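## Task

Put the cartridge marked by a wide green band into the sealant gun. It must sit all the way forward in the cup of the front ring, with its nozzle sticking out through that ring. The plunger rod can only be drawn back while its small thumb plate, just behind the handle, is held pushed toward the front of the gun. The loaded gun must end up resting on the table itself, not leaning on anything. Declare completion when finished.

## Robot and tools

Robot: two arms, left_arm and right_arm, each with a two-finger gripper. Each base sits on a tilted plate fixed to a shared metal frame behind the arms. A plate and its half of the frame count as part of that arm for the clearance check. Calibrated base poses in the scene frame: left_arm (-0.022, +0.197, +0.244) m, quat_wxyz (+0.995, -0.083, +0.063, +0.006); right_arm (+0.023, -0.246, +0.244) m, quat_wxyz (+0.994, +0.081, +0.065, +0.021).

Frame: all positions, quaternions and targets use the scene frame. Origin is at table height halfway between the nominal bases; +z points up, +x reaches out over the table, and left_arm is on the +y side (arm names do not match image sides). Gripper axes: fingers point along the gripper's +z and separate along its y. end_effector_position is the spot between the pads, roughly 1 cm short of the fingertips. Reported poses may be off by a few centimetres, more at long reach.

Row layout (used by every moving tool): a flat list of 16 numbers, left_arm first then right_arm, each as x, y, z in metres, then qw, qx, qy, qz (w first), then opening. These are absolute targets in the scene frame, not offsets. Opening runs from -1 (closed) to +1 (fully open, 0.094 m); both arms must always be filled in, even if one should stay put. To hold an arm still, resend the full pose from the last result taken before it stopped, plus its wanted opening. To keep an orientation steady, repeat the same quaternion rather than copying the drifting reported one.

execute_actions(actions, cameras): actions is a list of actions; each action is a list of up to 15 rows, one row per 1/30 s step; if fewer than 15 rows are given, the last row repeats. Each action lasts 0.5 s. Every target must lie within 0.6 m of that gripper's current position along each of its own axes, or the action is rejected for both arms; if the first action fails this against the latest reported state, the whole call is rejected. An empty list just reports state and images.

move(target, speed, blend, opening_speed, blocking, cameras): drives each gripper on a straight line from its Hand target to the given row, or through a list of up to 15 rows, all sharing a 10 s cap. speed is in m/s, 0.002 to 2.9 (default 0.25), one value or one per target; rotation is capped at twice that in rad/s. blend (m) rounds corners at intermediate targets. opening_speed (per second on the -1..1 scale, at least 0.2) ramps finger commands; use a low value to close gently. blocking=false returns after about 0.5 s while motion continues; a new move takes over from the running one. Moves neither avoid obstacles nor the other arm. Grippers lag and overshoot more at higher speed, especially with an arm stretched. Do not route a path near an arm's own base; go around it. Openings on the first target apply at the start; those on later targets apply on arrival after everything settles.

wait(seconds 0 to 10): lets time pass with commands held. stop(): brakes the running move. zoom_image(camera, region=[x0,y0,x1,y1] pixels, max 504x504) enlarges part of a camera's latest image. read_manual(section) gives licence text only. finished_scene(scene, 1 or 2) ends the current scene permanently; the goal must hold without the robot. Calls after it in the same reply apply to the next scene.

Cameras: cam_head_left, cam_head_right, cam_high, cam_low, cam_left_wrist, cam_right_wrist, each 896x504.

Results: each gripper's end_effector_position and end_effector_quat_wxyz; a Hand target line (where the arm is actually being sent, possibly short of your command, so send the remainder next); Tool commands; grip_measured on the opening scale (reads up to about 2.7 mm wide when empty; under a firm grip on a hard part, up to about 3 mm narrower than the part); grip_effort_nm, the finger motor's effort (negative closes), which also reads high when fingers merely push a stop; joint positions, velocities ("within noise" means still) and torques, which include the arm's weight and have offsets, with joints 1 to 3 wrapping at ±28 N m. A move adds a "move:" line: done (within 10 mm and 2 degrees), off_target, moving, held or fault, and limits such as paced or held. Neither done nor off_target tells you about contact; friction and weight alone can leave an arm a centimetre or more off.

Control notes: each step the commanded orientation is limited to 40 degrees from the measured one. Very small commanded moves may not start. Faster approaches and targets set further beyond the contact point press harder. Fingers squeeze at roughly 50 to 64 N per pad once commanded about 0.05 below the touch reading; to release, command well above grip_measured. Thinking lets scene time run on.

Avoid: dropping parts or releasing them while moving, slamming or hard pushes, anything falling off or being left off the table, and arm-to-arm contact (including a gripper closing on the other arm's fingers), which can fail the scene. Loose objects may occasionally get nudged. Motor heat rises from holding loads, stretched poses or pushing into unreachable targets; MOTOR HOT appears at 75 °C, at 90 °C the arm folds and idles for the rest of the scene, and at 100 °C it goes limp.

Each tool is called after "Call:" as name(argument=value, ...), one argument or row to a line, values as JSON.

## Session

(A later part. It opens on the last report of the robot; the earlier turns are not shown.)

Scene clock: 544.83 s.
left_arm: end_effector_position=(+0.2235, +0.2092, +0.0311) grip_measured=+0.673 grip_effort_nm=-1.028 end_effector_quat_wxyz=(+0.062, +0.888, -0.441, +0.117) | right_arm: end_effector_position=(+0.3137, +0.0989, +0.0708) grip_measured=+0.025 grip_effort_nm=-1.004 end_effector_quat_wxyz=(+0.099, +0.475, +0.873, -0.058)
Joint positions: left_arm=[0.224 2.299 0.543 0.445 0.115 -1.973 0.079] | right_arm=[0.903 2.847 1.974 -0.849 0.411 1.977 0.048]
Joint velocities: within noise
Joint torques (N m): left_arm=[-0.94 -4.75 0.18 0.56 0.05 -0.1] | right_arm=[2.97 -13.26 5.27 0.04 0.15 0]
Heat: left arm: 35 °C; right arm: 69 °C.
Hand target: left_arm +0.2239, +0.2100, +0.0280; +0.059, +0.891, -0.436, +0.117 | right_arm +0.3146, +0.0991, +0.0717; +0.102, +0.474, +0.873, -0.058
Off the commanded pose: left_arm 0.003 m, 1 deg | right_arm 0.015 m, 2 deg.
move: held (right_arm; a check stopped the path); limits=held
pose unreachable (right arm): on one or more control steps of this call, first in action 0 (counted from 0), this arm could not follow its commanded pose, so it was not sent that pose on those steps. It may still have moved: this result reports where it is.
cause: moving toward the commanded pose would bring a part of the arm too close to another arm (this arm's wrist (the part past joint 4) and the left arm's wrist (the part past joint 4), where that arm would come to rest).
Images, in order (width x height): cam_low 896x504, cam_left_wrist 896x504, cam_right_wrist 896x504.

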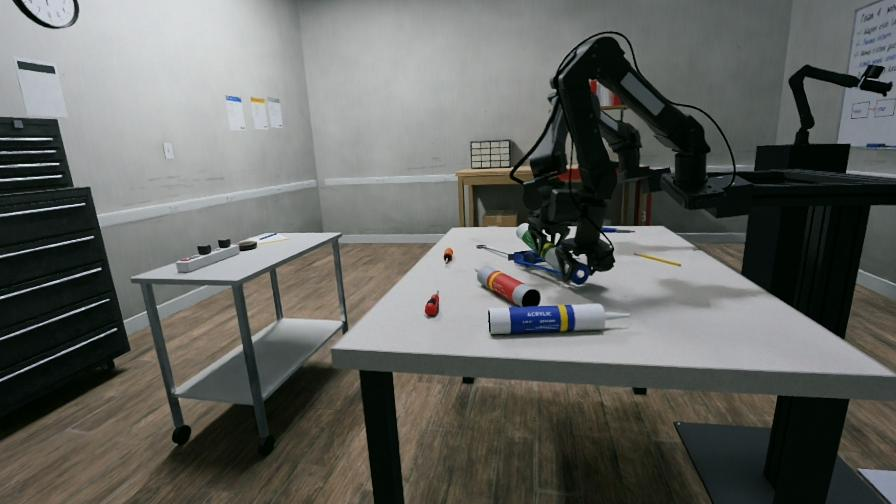

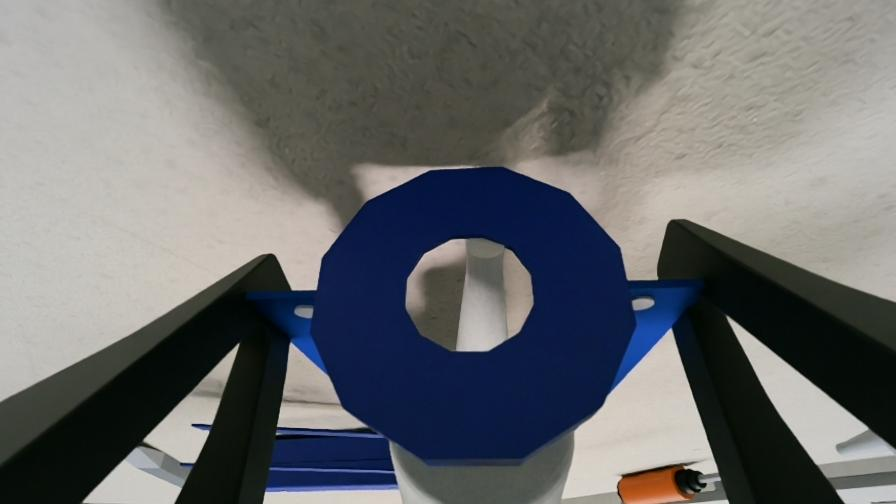

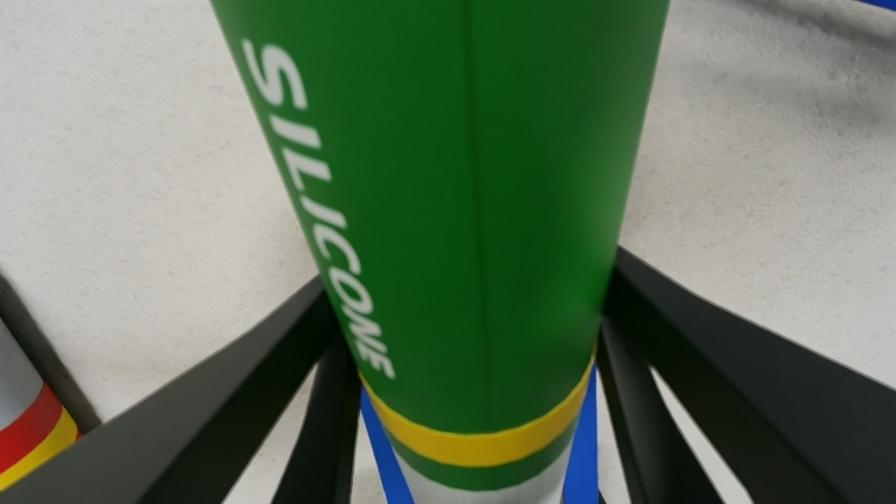

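Call:
move(
  target=[0.224,0.210,0.028,0.0585,0.8905,-0.4355,0.117,0.35,0.3115,0.1040,0.0815,0.0923,0.4669,0.8781,-0.0491,-0.03],
  speed=0.05,
  cameras=["cam_left_wrist","cam_right_wrist","cam_low"],
)

Scene clock: 555.17 s.
left_arm: end_effector_position=(+0.2235, +0.2094, +0.0310) grip_measured=+0.673 grip_effort_nm=-1.028 end_effector_quat_wxyz=(+0.061, +0.888, -0.441, +0.117) | right_arm: end_effector_position=(+0.3097, +0.0959, +0.0670) grip_measured=+0.025 grip_effort_nm=-1.009 end_effector_quat_wxyz=(+0.096, +0.471, +0.875, -0.063)
Joint positions: left_arm=[0.224 2.299 0.543 0.445 0.114 -1.973 0.079] | right_arm=[0.903 2.847 1.955 -0.839 0.407 1.97 0.048]
Joint velocities: within noise
Joint torques (N m): left_arm=[-1.1 -4.83 0.27 0.57 0.1 -0.11] | right_arm=[3.77 -16.06 4.81 0 -0.02 -0.09]
Heat: left arm: 34 °C; right arm: 67 °C.
Hand target: left_arm +0.2239, +0.2100, +0.0280; +0.059, +0.891, -0.436, +0.117 | right_arm +0.3113, +0.1039, +0.0812; +0.092, +0.467, +0.878, -0.049
Off the commanded pose: left_arm 0.003 m, 1 deg | right_arm 0.017 m, 2 deg.
move: off_target (right_arm)
Images, in order (width x height): cam_low 896x504, cam_left_wrist 896x504, cam_right_wrist 896x504.

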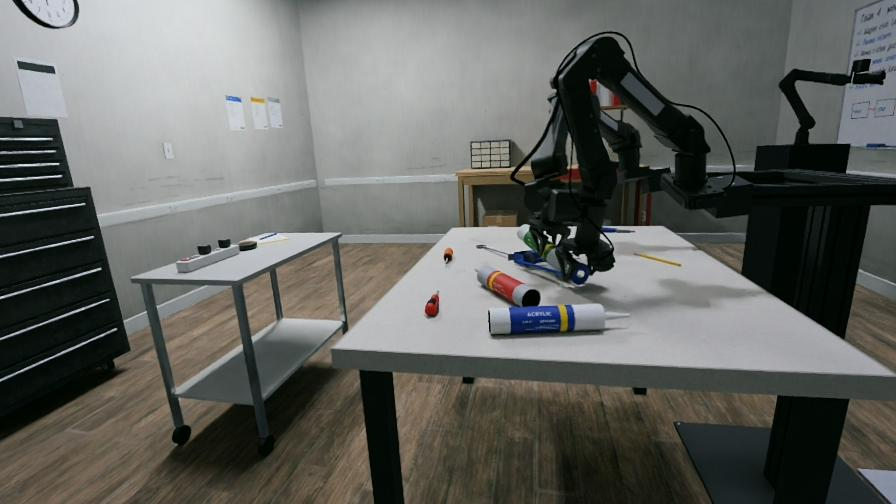

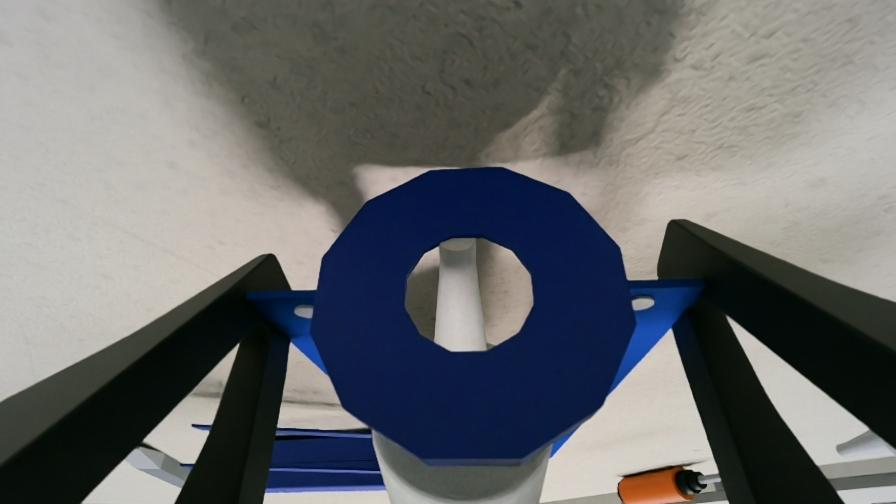

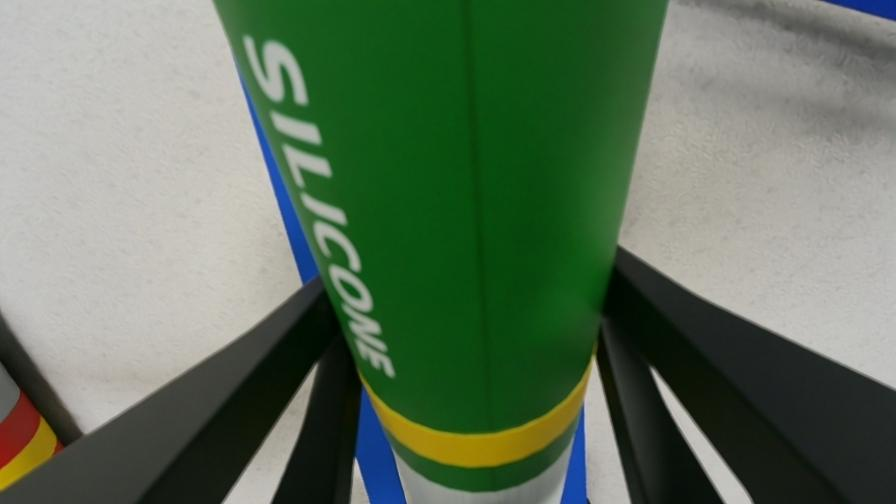

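Call:
move(
  target=[
    [0.224,0.210,0.028,0.0585,0.8905,-0.4355,0.117,0.35,0.3180,0.0930,0.110,0.0923,0.4669,0.8781,-0.0491,-0.03],
    [0.224,0.210,0.028,0.0585,0.8905,-0.4355,0.117,0.35,0.3185,0.0930,0.0895,0.0923,0.4669,0.8781,-0.0491,-0.03],
  ],
  speed=0.06,
  cameras=["cam_left_wrist","cam_right_wrist","cam_low"],
)

Scene clock: 559.07 s.
left_arm: end_effector_position=(+0.2233, +0.2096, +0.0309) grip_measured=+0.673 grip_effort_nm=-1.018 end_effector_quat_wxyz=(+0.061, +0.888, -0.441, +0.116) | right_arm: end_effector_position=(+0.3090, +0.0915, +0.0760) grip_measured=+0.025 grip_effort_nm=-1.009 end_effector_quat_wxyz=(+0.082, +0.464, +0.880, -0.058)
Joint positions: left_arm=[0.224 2.299 0.543 0.445 0.112 -1.973 0.079] | right_arm=[0.893 2.795 1.896 -0.82 0.381 1.939 0.048]
Joint velocities: within noise
Joint torques (N m): left_arm=[-1.11 -4.85 0.18 0.59 0.06 -0.05] | right_arm=[2.66 -15.47 5.42 -0.09 0.29 0.03]
Heat: left arm: 34 °C; right arm: 68 °C.
Hand target: left_arm +0.2239, +0.2101, +0.0280; +0.059, +0.891, -0.435, +0.117 | right_arm +0.3183, +0.0929, +0.0893; +0.092, +0.467, +0.878, -0.049
Off the commanded pose: left_arm 0.003 m, 1 deg | right_arm 0.017 m, 2 deg.
move: off_target (right_arm)
Images, in order (width x height): cam_low 896x504, cam_left_wrist 896x504, cam_right_wrist 896x504.

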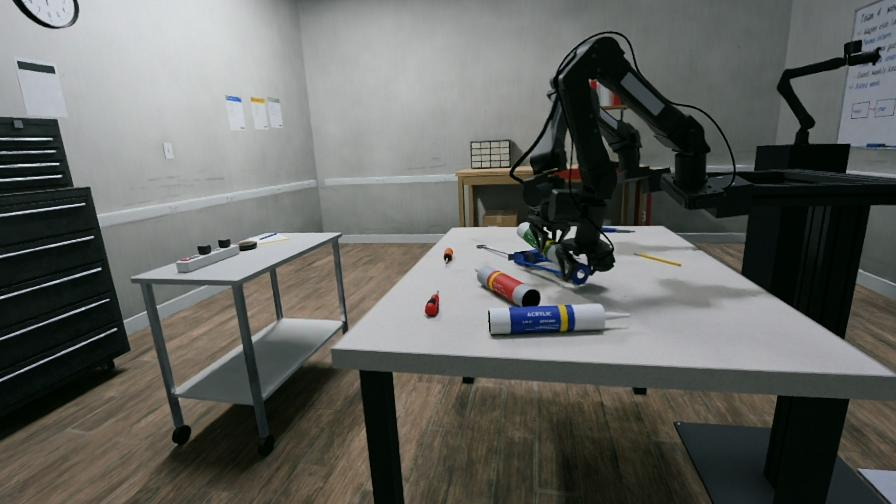

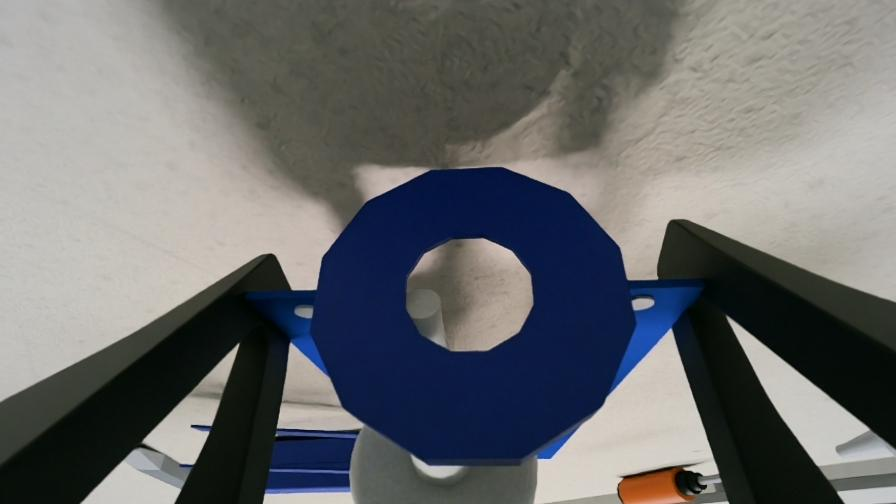

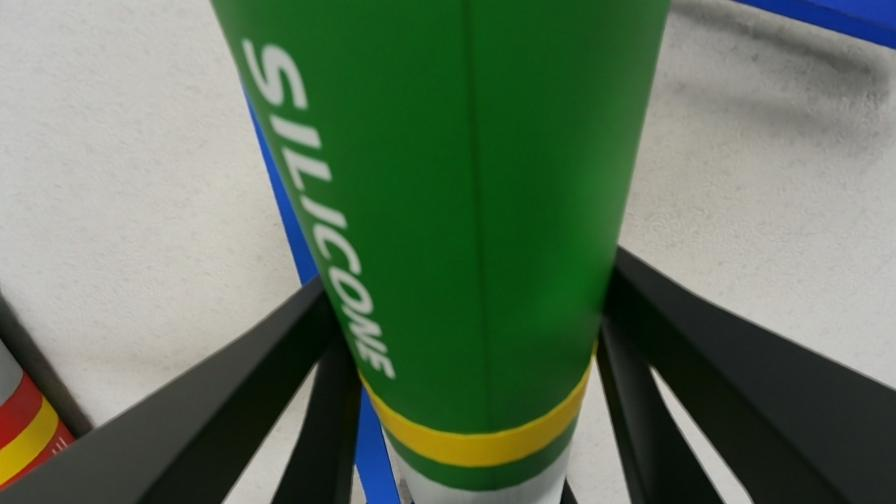

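Call:
move(
  target=[0.224,0.210,0.028,0.0585,0.8905,-0.4355,0.117,0.35,0.3250,0.0970,0.0890,0.0923,0.4669,0.8781,-0.0491,-0.03],
  speed=0.06,
  cameras=["cam_left_wrist"],
)

Scene clock: 563.20 s.
left_arm: end_effector_position=(+0.2233, +0.2096, +0.0309) grip_measured=+0.673 grip_effort_nm=-1.028 end_effector_quat_wxyz=(+0.061, +0.888, -0.441, +0.116) | right_arm: end_effector_position=(+0.3173, +0.0972, +0.0803) grip_measured=+0.025 grip_effort_nm=-1.009 end_effector_quat_wxyz=(+0.083, +0.467, +0.879, -0.047)
Joint positions: left_arm=[0.224 2.299 0.543 0.445 0.112 -1.973 0.079] | right_arm=[0.887 2.795 1.923 -0.82 0.38 1.932 0.048]
Joint velocities: within noise
Joint torques (N m): left_arm=[-1.03 -4.77 0.23 0.57 0.1 -0.1] | right_arm=[2.71 -13.34 8.02 -0.29 0.29 -0.02]
Heat: left arm: 34 °C; right arm: 67 °C.
Hand target: left_arm +0.2239, +0.2101, +0.0280; +0.059, +0.891, -0.435, +0.117 | right_arm +0.3249, +0.0971, +0.0891; +0.092, +0.467, +0.878, -0.048
Off the commanded pose: left_arm 0.003 m, 1 deg | right_arm 0.012 m, 1 deg.
move: off_target (right_arm)
Images, in order (width x height): cam_left_wrist 896x504.

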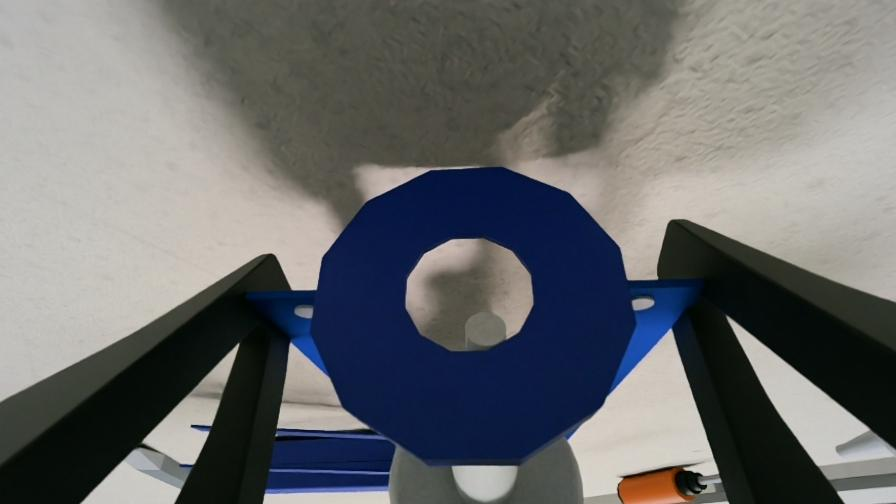

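Call:
move(
  target=[0.224,0.210,0.028,0.0585,0.8905,-0.4355,0.117,0.35,0.3195,0.1010,0.0810,0.0923,0.4669,0.8781,-0.0491,-0.03],
  speed=0.06,
  cameras=["cam_left_wrist"],
)

Scene clock: 570.90 s.
left_arm: end_effector_position=(+0.2233, +0.2096, +0.0309) grip_measured=+0.673 grip_effort_nm=-1.023 end_effector_quat_wxyz=(+0.061, +0.888, -0.441, +0.116) | right_arm: end_effector_position=(+0.3137, +0.0953, +0.0729) grip_measured=+0.025 grip_effort_nm=-1.004 end_effector_quat_wxyz=(+0.081, +0.465, +0.880, -0.054)
Joint positions: left_arm=[0.224 2.299 0.543 0.445 0.112 -1.973 0.079] | right_arm=[0.887 2.814 1.927 -0.82 0.379 1.931 0.048]
Joint velocities: within noise
Joint torques (N m): left_arm=[-1.06 -4.78 0.25 0.57 0.09 -0.12] | right_arm=[3.58 -13.05 8.05 -0.22 0.26 0.1]
Heat: left arm: 34 °C; right arm: 66 °C.
Hand target: left_arm +0.2239, +0.2101, +0.0280; +0.059, +0.891, -0.435, +0.117 | right_arm +0.3194, +0.1010, +0.0812; +0.092, +0.467, +0.878, -0.048
Off the commanded pose: left_arm 0.003 m, 1 deg | right_arm 0.011 m, 1 deg.
move: off_target (right_arm)
Images, in order (width x height): cam_left_wrist 896x504.

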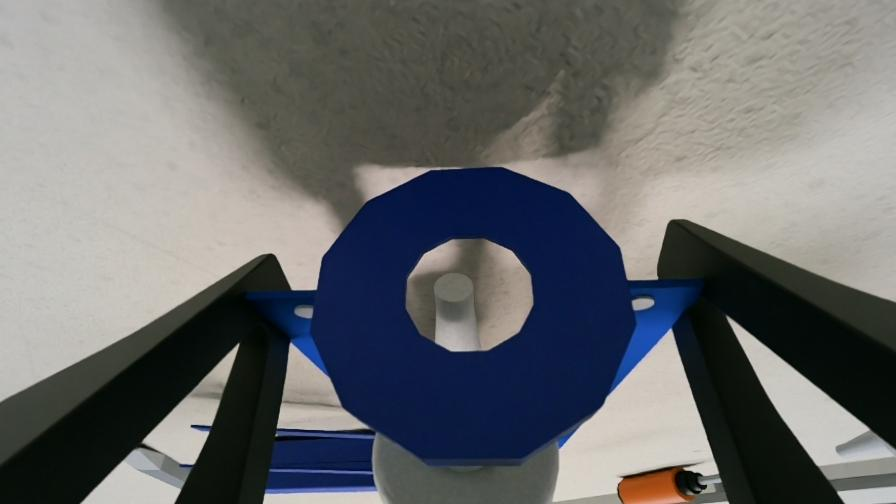

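Call:
move(
  target=[0.224,0.210,0.028,0.0585,0.8905,-0.4355,0.117,0.35,0.3175,0.1085,0.0805,0.0923,0.4669,0.8781,-0.0491,-0.03],
  speed=0.06,
  cameras=["cam_left_wrist"],
)

Scene clock: 574.47 s.
left_arm: end_effector_position=(+0.2233, +0.2096, +0.0309) grip_measured=+0.673 grip_effort_nm=-1.033 end_effector_quat_wxyz=(+0.061, +0.888, -0.441, +0.116) | right_arm: end_effector_position=(+0.3184, +0.1024, +0.0715) grip_measured=+0.025 grip_effort_nm=-1.009 end_effector_quat_wxyz=(+0.082, +0.472, +0.877, -0.047)
Joint positions: left_arm=[0.224 2.299 0.543 0.445 0.112 -1.973 0.079] | right_arm=[0.887 2.837 1.972 -0.828 0.378 1.943 0.048]
Joint velocities: within noise
Joint torques (N m): left_arm=[-1.06 -4.72 0.18 0.6 0.05 -0.1] | right_arm=[4.79 -13.15 8.42 -0.34 0.28 0.13]
Heat: left arm: 34 °C; right arm: 67 °C.
Hand target: left_arm +0.2239, +0.2101, +0.0280; +0.059, +0.891, -0.435, +0.117 | right_arm +0.3174, +0.1085, +0.0805; +0.092, +0.467, +0.878, -0.048
Off the commanded pose: left_arm 0.003 m, 1 deg | right_arm 0.011 m, 1 deg.
move: off_target (right_arm)
Images, in order (width x height): cam_left_wrist 896x504.

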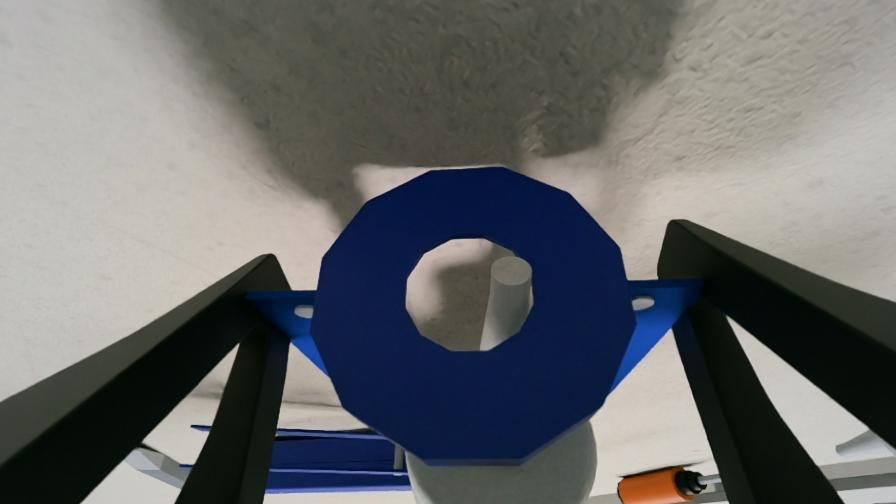

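Call:
move(
  target=[0.224,0.210,0.028,0.0585,0.8905,-0.4355,0.117,0.35,0.3095,0.1080,0.0805,0.0923,0.4669,0.8781,-0.0491,-0.03],
  speed=0.06,
  cameras=["cam_left_wrist"],
)

Scene clock: 578.63 s.
left_arm: end_effector_position=(+0.2233, +0.2096, +0.0309) grip_measured=+0.673 grip_effort_nm=-1.023 end_effector_quat_wxyz=(+0.061, +0.888, -0.441, +0.116) | right_arm: end_effector_position=(+0.3157, +0.1048, +0.0722) grip_measured=+0.025 grip_effort_nm=-1.009 end_effector_quat_wxyz=(+0.082, +0.475, +0.875, -0.046)
Joint positions: left_arm=[0.224 2.299 0.543 0.445 0.112 -1.973 0.079] | right_arm=[0.895 2.837 1.973 -0.829 0.376 1.957 0.048]
Joint velocities: within noise
Joint torques (N m): left_arm=[-1.05 -4.77 0.2 0.56 0.08 -0.11] | right_arm=[5.27 -14.17 5.22 -0.18 0.28 0.11]
Heat: left arm: 34 °C; right arm: 69 °C.
Hand target: left_arm +0.2239, +0.2101, +0.0280; +0.059, +0.891, -0.435, +0.117 | right_arm +0.3097, +0.1080, +0.0804; +0.092, +0.467, +0.878, -0.049
Off the commanded pose: left_arm 0.003 m, 1 deg | right_arm 0.011 m, 2 deg.
move: off_target (right_arm)
Images, in order (width x height): cam_left_wrist 896x504.

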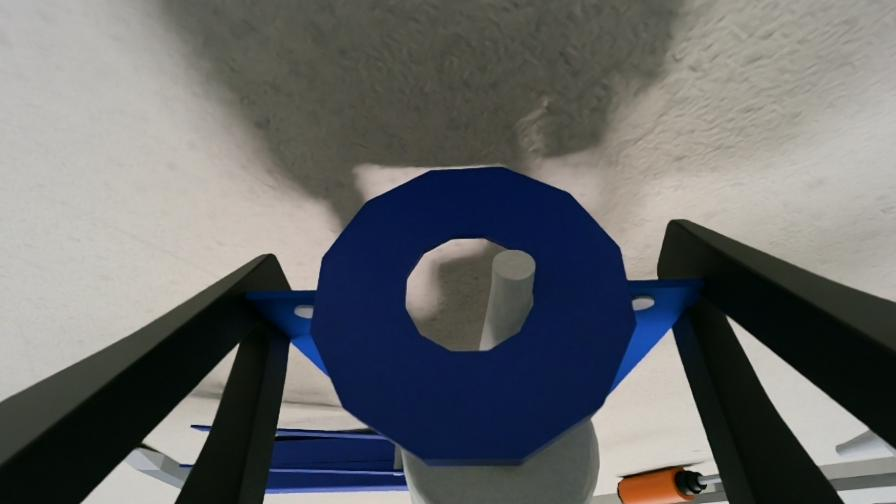

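Call:
move(
  target=[0.224,0.210,0.028,0.0585,0.8905,-0.4355,0.117,0.35,0.3040,0.1050,0.0820,0.0923,0.4669,0.8781,-0.0491,-0.03],
  speed=0.06,
  cameras=["cam_left_wrist"],
)

Scene clock: 583.10 s.
left_arm: end_effector_position=(+0.2233, +0.2096, +0.0309) grip_measured=+0.673 grip_effort_nm=-1.023 end_effector_quat_wxyz=(+0.061, +0.888, -0.441, +0.116) | right_arm: end_effector_position=(+0.3071, +0.0983, +0.0645) grip_measured=+0.025 grip_effort_nm=-1.009 end_effector_quat_wxyz=(+0.081, +0.477, +0.874, -0.054)
Joint positions: left_arm=[0.224 2.299 0.543 0.445 0.112 -1.973 0.079] | right_arm=[0.898 2.837 1.932 -0.808 0.376 1.972 0.048]
Joint velocities: within noise
Joint torques (N m): left_arm=[-1.09 -4.72 0.16 0.57 0.09 -0.1] | right_arm=[5.53 -16.02 4.71 -0.23 0.27 0.06]
Heat: left arm: 34 °C; right arm: 71 °C.
Hand target: left_arm +0.2239, +0.2101, +0.0280; +0.059, +0.891, -0.435, +0.117 | right_arm +0.3040, +0.1051, +0.0815; +0.092, +0.467, +0.878, -0.049
Off the commanded pose: left_arm 0.003 m, 1 deg | right_arm 0.019 m, 2 deg.
move: off_target (right_arm)
Images, in order (width x height): cam_left_wrist 896x504.

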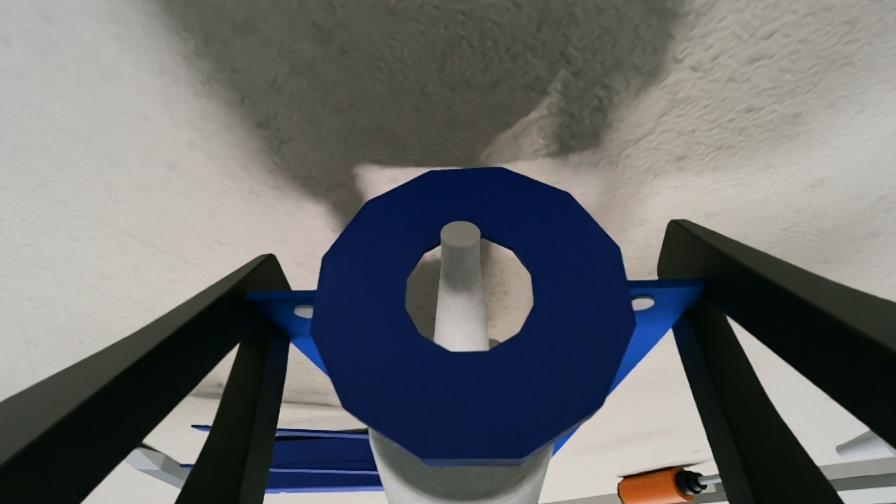

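Call:
move(
  target=[0.224,0.210,0.028,0.0585,0.8905,-0.4355,0.117,0.35,0.3010,0.1140,0.0820,0.0923,0.4669,0.8781,-0.0491,-0.03],
  speed=0.06,
  cameras=["cam_left_wrist"],
)

Scene clock: 588.07 s.
left_arm: end_effector_position=(+0.2233, +0.2096, +0.0309) grip_measured=+0.673 grip_effort_nm=-1.033 end_effector_quat_wxyz=(+0.061, +0.888, -0.441, +0.116) | right_arm: end_effector_position=(+0.3015, +0.1064, +0.0687) grip_measured=+0.025 grip_effort_nm=-1.004 end_effector_quat_wxyz=(+0.081, +0.473, +0.876, -0.050)
Joint positions: left_arm=[0.224 2.299 0.543 0.445 0.112 -1.973 0.079] | right_arm=[0.919 2.837 1.943 -0.819 0.373 1.982 0.048]
Joint velocities: within noise
Joint torques (N m): left_arm=[-1.13 -4.81 0.24 0.58 0.05 -0.13] | right_arm=[5.04 -13.82 8.01 -0.4 0.27 0.13]
Heat: left arm: 34 °C; right arm: 74 °C.
Hand target: left_arm +0.2239, +0.2101, +0.0280; +0.059, +0.891, -0.435, +0.117 | right_arm +0.3009, +0.1139, +0.0818; +0.092, +0.467, +0.878, -0.048
Off the commanded pose: left_arm 0.003 m, 1 deg | right_arm 0.015 m, 1 deg.
move: off_target (right_arm)
Images, in order (width x height): cam_left_wrist 896x504.

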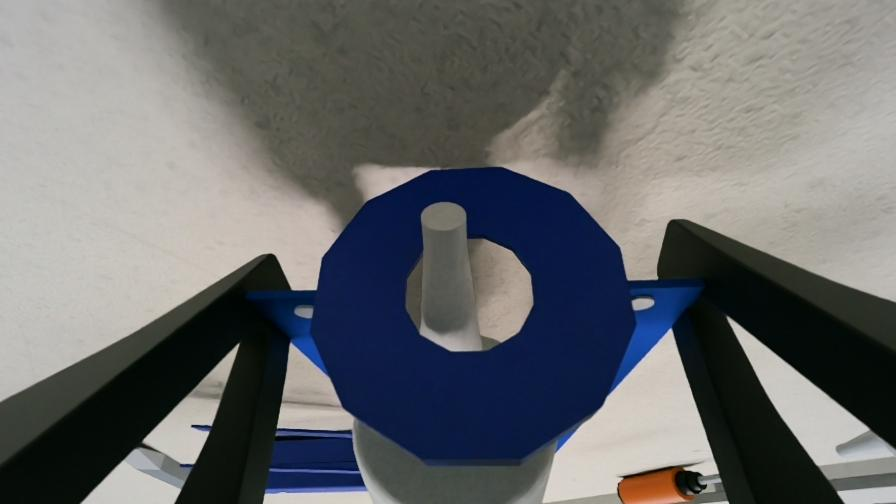

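Call:
move(
  target=[0.224,0.210,0.028,0.0585,0.8905,-0.4355,0.117,0.35,0.2990,0.1260,0.0780,0.0770,0.4677,0.8797,-0.0410,-0.03],
  speed=0.06,
  cameras=["cam_left_wrist"],
)

Scene clock: 591.17 s.
left_arm: end_effector_position=(+0.2232, +0.2096, +0.0309) grip_measured=+0.673 grip_effort_nm=-1.033 end_effector_quat_wxyz=(+0.061, +0.888, -0.441, +0.116) | right_arm: end_effector_position=(+0.3001, +0.1110, +0.0690) grip_measured=+0.025 grip_effort_nm=-1.004 end_effector_quat_wxyz=(+0.071, +0.475, +0.876, -0.045)
Joint positions: left_arm=[0.224 2.299 0.543 0.445 0.112 -1.973 0.079] | right_arm=[0.919 2.838 1.95 -0.816 0.35 1.982 0.048]
Joint velocities: within noise
Joint torques (N m): left_arm=[-1.09 -5.91 -0.13 0.42 0.1 0.03] | right_arm=[2.89 -13.23 5.34 0.01 0.22 0]
Heat: left arm: 34 °C; right arm: 74 °C.
Hand target: left_arm +0.2234, +0.2097, +0.0310; +0.060, +0.888, -0.441, +0.116 | right_arm +0.3019, +0.1086, +0.0700; +0.078, +0.474, +0.876, -0.048
Off the commanded pose: left_arm 0.003 m, 1 deg | right_arm 0.018 m, 1 deg.
move: held (left_arm, right_arm; a check stopped the path); limits=held
pose unreachable (left arm): on one or more control steps of this call, first in action 0 (counted from 0), this arm could not follow its commanded pose, so it was not sent that pose on those steps. It may still have moved: this result reports where it is.
cause: moving toward the commanded pose would bring a part of the arm too close to another arm (this arm's wrist (the part past joint 4) and the right arm's wrist (the part past joint 4), along the way the arms are being sent, or toward where that arm still pushes).
pose unreachable (right arm): on one or more control steps of this call, first in action 0 (counted from 0), this arm could not follow its commanded pose, so it was not sent that pose on those steps. It may still have moved: this result reports where it is.
cause: moving toward the commanded pose would bring a part of the arm too close to another arm (this arm's wrist (the part past joint 4) and the left arm's wrist (the part past joint 4), at the place that arm is still heading or pushing toward).
Images, in order (width x height): cam_left_wrist 896x504.

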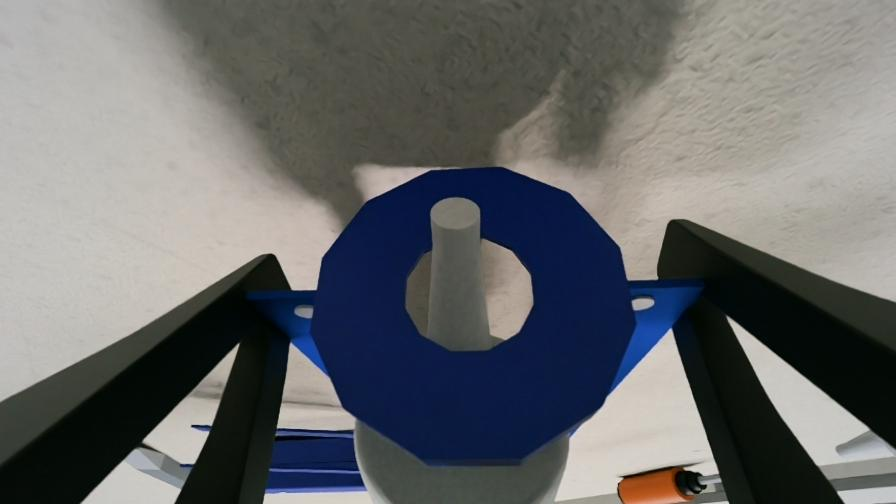

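Call:
move(
  target=[
    [0.224,0.210,0.028,0.0585,0.8905,-0.4355,0.117,0.8,0.301,0.110,0.0760,0.0770,0.4677,0.8797,-0.0410,-0.03],
    [0.204,0.234,0.078,0.0585,0.8905,-0.4355,0.117,0.8,0.301,0.110,0.0760,0.0770,0.4677,0.8797,-0.0410,-0.03],
    [0.13,0.32,0.12,0.0585,0.8905,-0.4355,0.117,0.8,0.301,0.110,0.0760,0.0770,0.4677,0.8797,-0.0410,-0.03],
  ],
  speed=0.12,
  cameras=["cam_left_wrist","cam_low","cam_right_wrist"],
)

Scene clock: 598.70 s.
left_arm: end_effector_position=(+0.1255, +0.3135, +0.1146) grip_measured=+0.797 grip_effort_nm=0.134 end_effector_quat_wxyz=(+0.067, +0.892, -0.433, +0.112) | right_arm: end_effector_position=(+0.2979, +0.1101, +0.0641) grip_measured=+0.025 grip_effort_nm=-1.009 end_effector_quat_wxyz=(+0.070, +0.472, +0.878, -0.042)
Joint positions: left_arm=[0.885 1.739 0.388 -0.096 0.242 -1.331 0.084] | right_arm=[0.919 2.838 1.927 -0.787 0.348 1.973 0.048]
Joint velocities: within noise
Joint torques (N m): left_arm=[0.7 -6.2 3.1 -0.06 0.15 0.16] | right_arm=[3.33 -15.34 4.86 -0.13 0.21 -0.04]
Heat: left arm: 34 °C; right arm: 74 °C.
Hand target: left_arm +0.1300, +0.3199, +0.1196; +0.058, +0.891, -0.436, +0.117 | right_arm +0.3010, +0.1101, +0.0757; +0.077, +0.468, +0.880, -0.041
Off the commanded pose: left_arm 0.010 m, 1 deg | right_arm 0.012 m, 1 deg.
move: off_target (right_arm)
Images, in order (width x height): cam_low 896x504, cam_left_wrist 896x504, cam_right_wrist 896x504.

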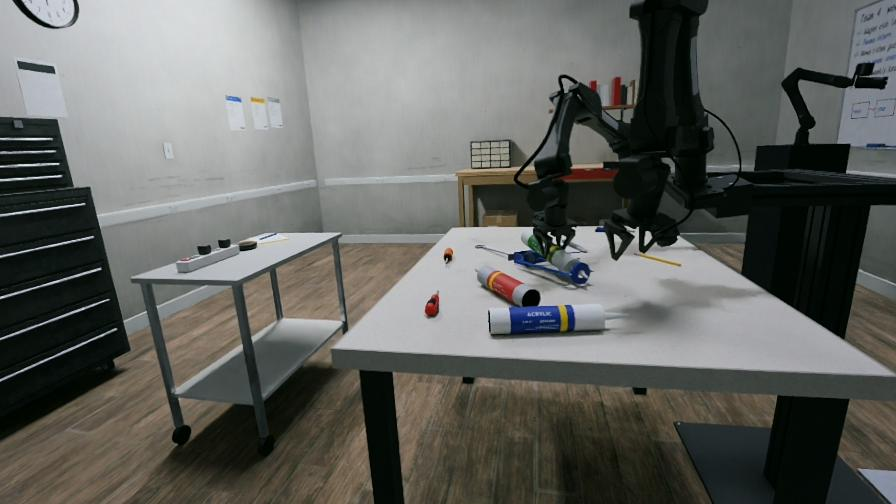

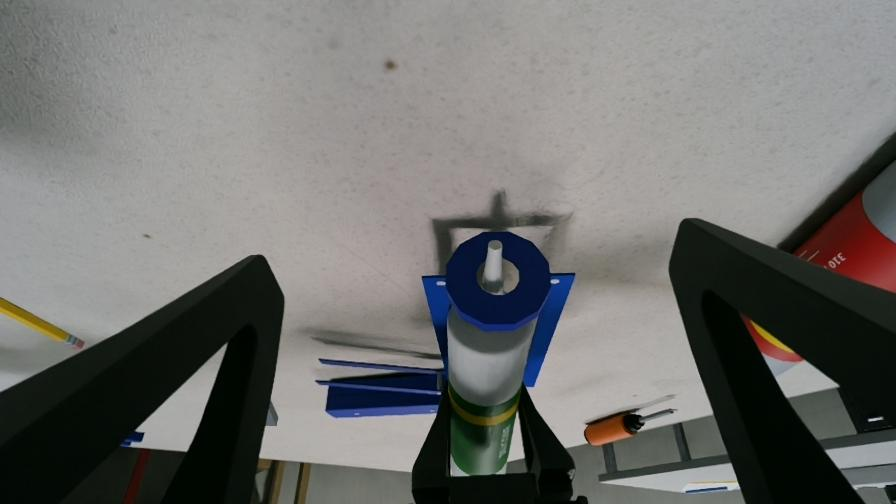

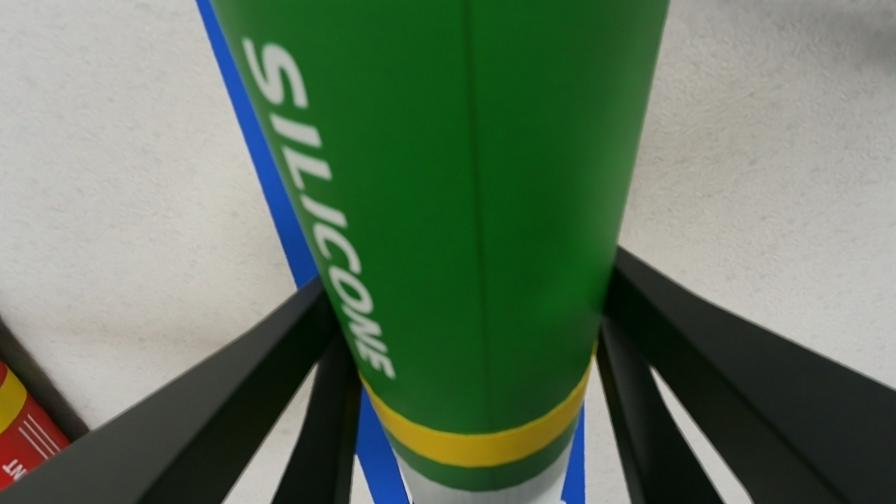

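Call:
move(
  target=[0.13,0.32,0.12,0.0585,0.8905,-0.4355,0.117,0.8,0.290,0.130,0.0740,0.0770,0.4677,0.8797,-0.0410,-0.03],
  speed=0.08,
  cameras=["cam_left_wrist","cam_low","cam_right_wrist"],
)

Call:
zoom_image(
  camera="cam_left_wrist",
  region=[380, 200, 620, 500],
)

Scene clock: 602.97 s.
left_arm: end_effector_position=(+0.1254, +0.3131, +0.1146) grip_measured=+0.797 grip_effort_nm=0.144 end_effector_quat_wxyz=(+0.068, +0.892, -0.433, +0.112) | right_arm: end_effector_position=(+0.2923, +0.1240, +0.0652) grip_measured=+0.025 grip_effort_nm=-1.004 end_effector_quat_wxyz=(+0.067, +0.473, +0.878, -0.038)
Joint positions: left_arm=[0.885 1.739 0.388 -0.097 0.242 -1.33 0.084] | right_arm=[0.944 2.869 1.991 -0.821 0.34 2 0.048]
Joint velocities: within noise
Joint torques (N m): left_arm=[0.72 -6.24 3.03 -0.07 0.15 0.17] | right_arm=[4.81 -13.22 8.28 -0.32 0.25 0.15]
Heat: left arm: 34 °C; right arm: 75 °C. Fold the right arm in close to its base, or ease its load, before you think long.
Hand target: left_arm +0.1299, +0.3199, +0.1196; +0.058, +0.891, -0.436, +0.117 | right_arm +0.2900, +0.1298, +0.0740; +0.077, +0.468, +0.880, -0.040
Off the commanded pose: left_arm 0.010 m, 1 deg | right_arm 0.011 m, 1 deg.
MOTOR HOT: joint 2 (shoulder) of the right arm reports 75 °C; the controller's stop level is 90 °C. To cool a motor, set the load down, stop pushing, or move to a pose that needs little force.
move: off_target (right_arm)
Images, in order (width x height): cam_low 896x504, cam_left_wrist 896x504, cam_right_wrist 896x504.

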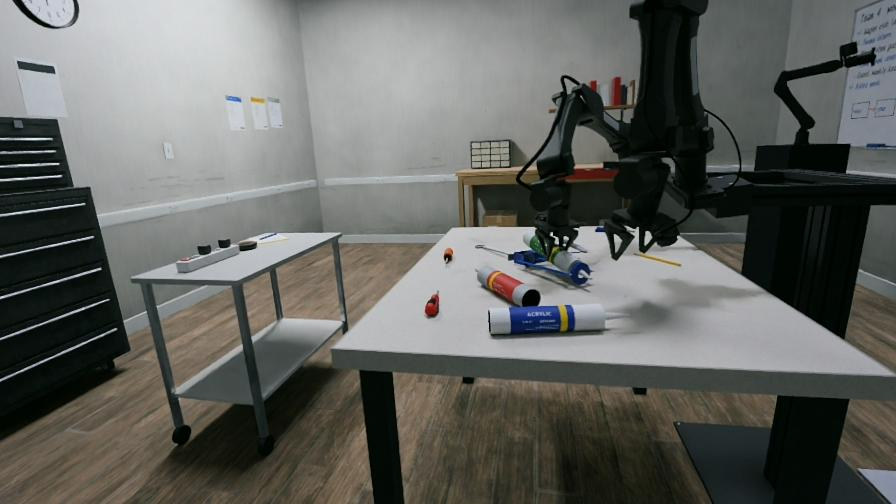

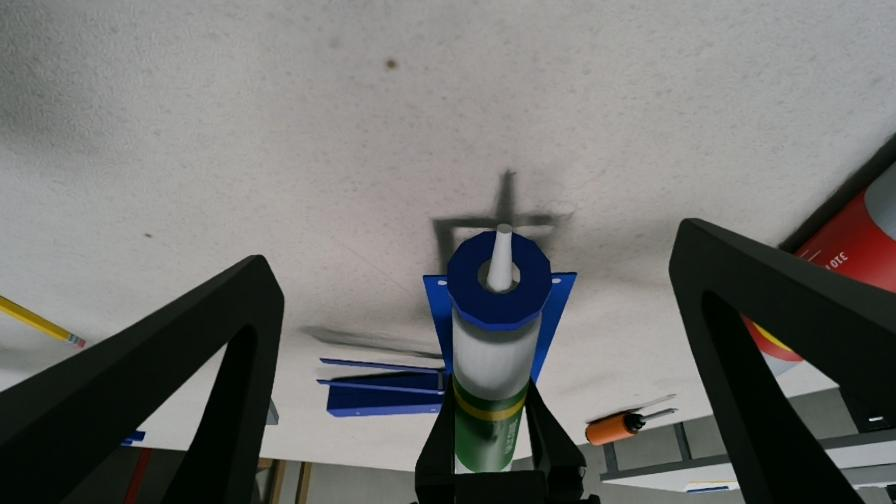

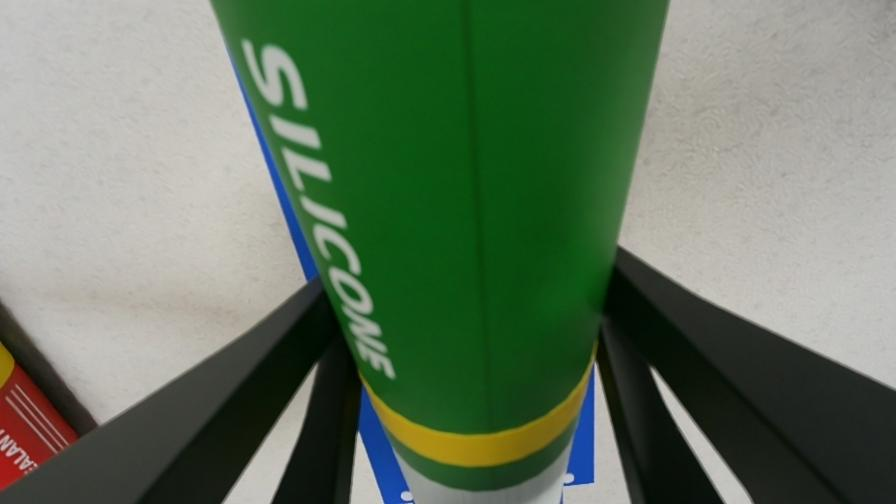

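Scaled by 1.680 from the camera's 896x504 image, which has a finer 1280x720 frame.

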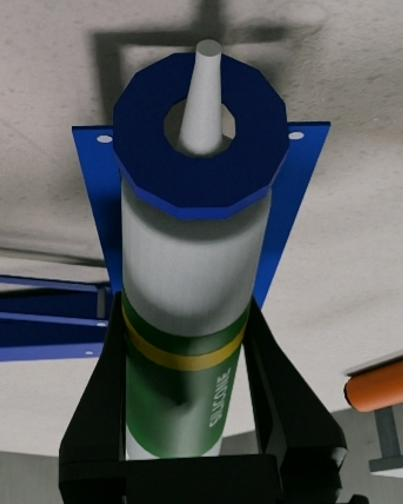

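Call:
move(
  target=[0.13,0.32,0.12,0.0585,0.8905,-0.4355,0.117,0.8,0.2825,0.140,0.0680,0.0385,0.4690,0.8820,-0.0205,-0.03],
  speed=0.08,
  cameras=["cam_left_wrist","cam_right_wrist"],
)

Call:
zoom_image(
  camera="cam_left_wrist",
  region=[380, 200, 620, 500],
)

Scene clock: 607.47 s.
left_arm: end_effector_position=(+0.1253, +0.3131, +0.1146) grip_measured=+0.797 grip_effort_nm=0.139 end_effector_quat_wxyz=(+0.068, +0.892, -0.433, +0.112) | right_arm: end_effector_position=(+0.2853, +0.1291, +0.0629) grip_measured=+0.025 grip_effort_nm=-1.009 end_effector_quat_wxyz=(+0.044, +0.473, +0.879, -0.034)
Joint positions: left_arm=[0.885 1.739 0.388 -0.097 0.242 -1.33 0.084] | right_arm=[0.944 2.869 1.985 -0.809 0.293 1.995 0.048]
Joint velocities: within noise
Joint torques (N m): left_arm=[0.64 -6.19 3.15 -0.06 0.17 0.17] | right_arm=[4.22 -13.86 5.75 0.19 -0.07 -0.05]
Heat: left arm: 35 °C; right arm: 74 °C. Fold the right arm in close to its base, or ease its load, before you think long.
Hand target: left_arm +0.1299, +0.3199, +0.1196; +0.058, +0.891, -0.435, +0.117 | right_arm +0.2825, +0.1399, +0.0681; +0.038, +0.469, +0.882, -0.021
Off the commanded pose: left_arm 0.010 m, 1 deg | right_arm 0.012 m, 2 deg.
MOTOR HOT: still on. Joint 2 (shoulder) of the right arm reports 74 °C.
move: off_target (right_arm)
Images, in order (width x height): cam_left_wrist 896x504, cam_right_wrist 896x504.

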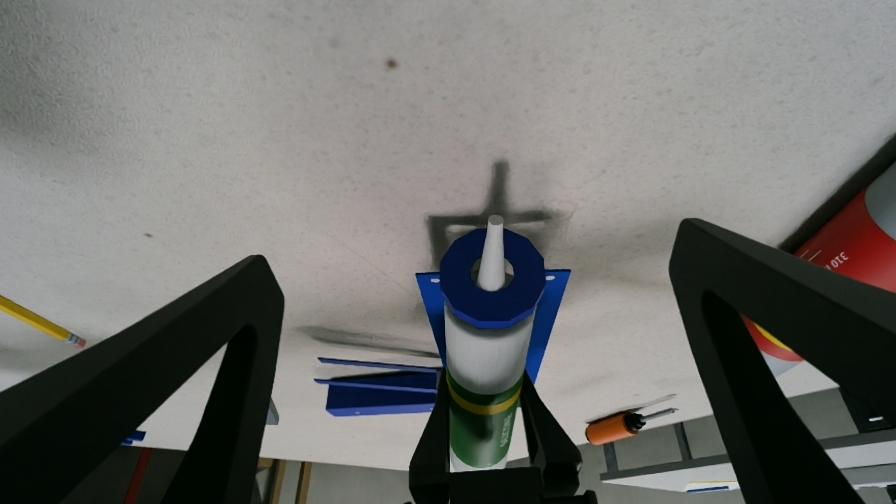

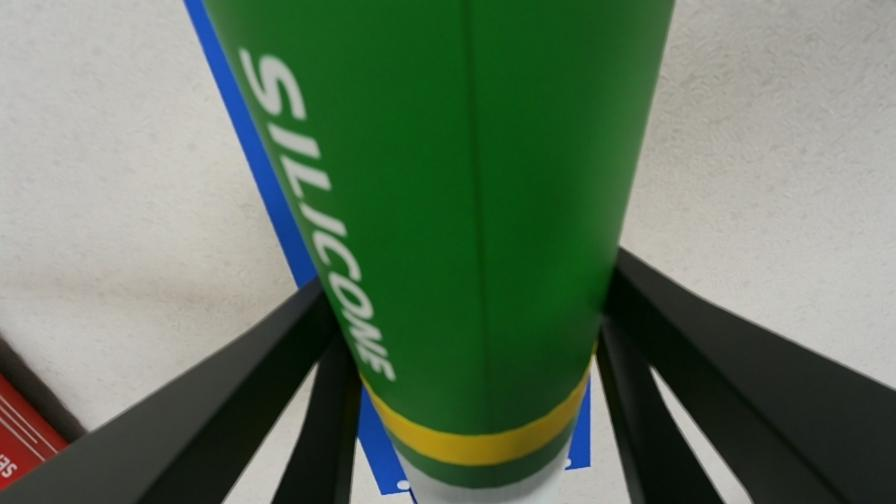

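Scaled by 1.680 from the camera's 896x504 image, which has a finer 1280x720 frame.

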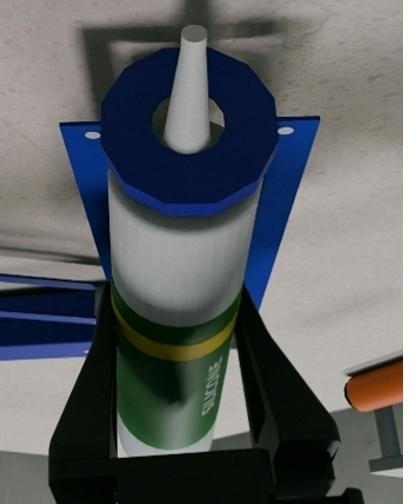

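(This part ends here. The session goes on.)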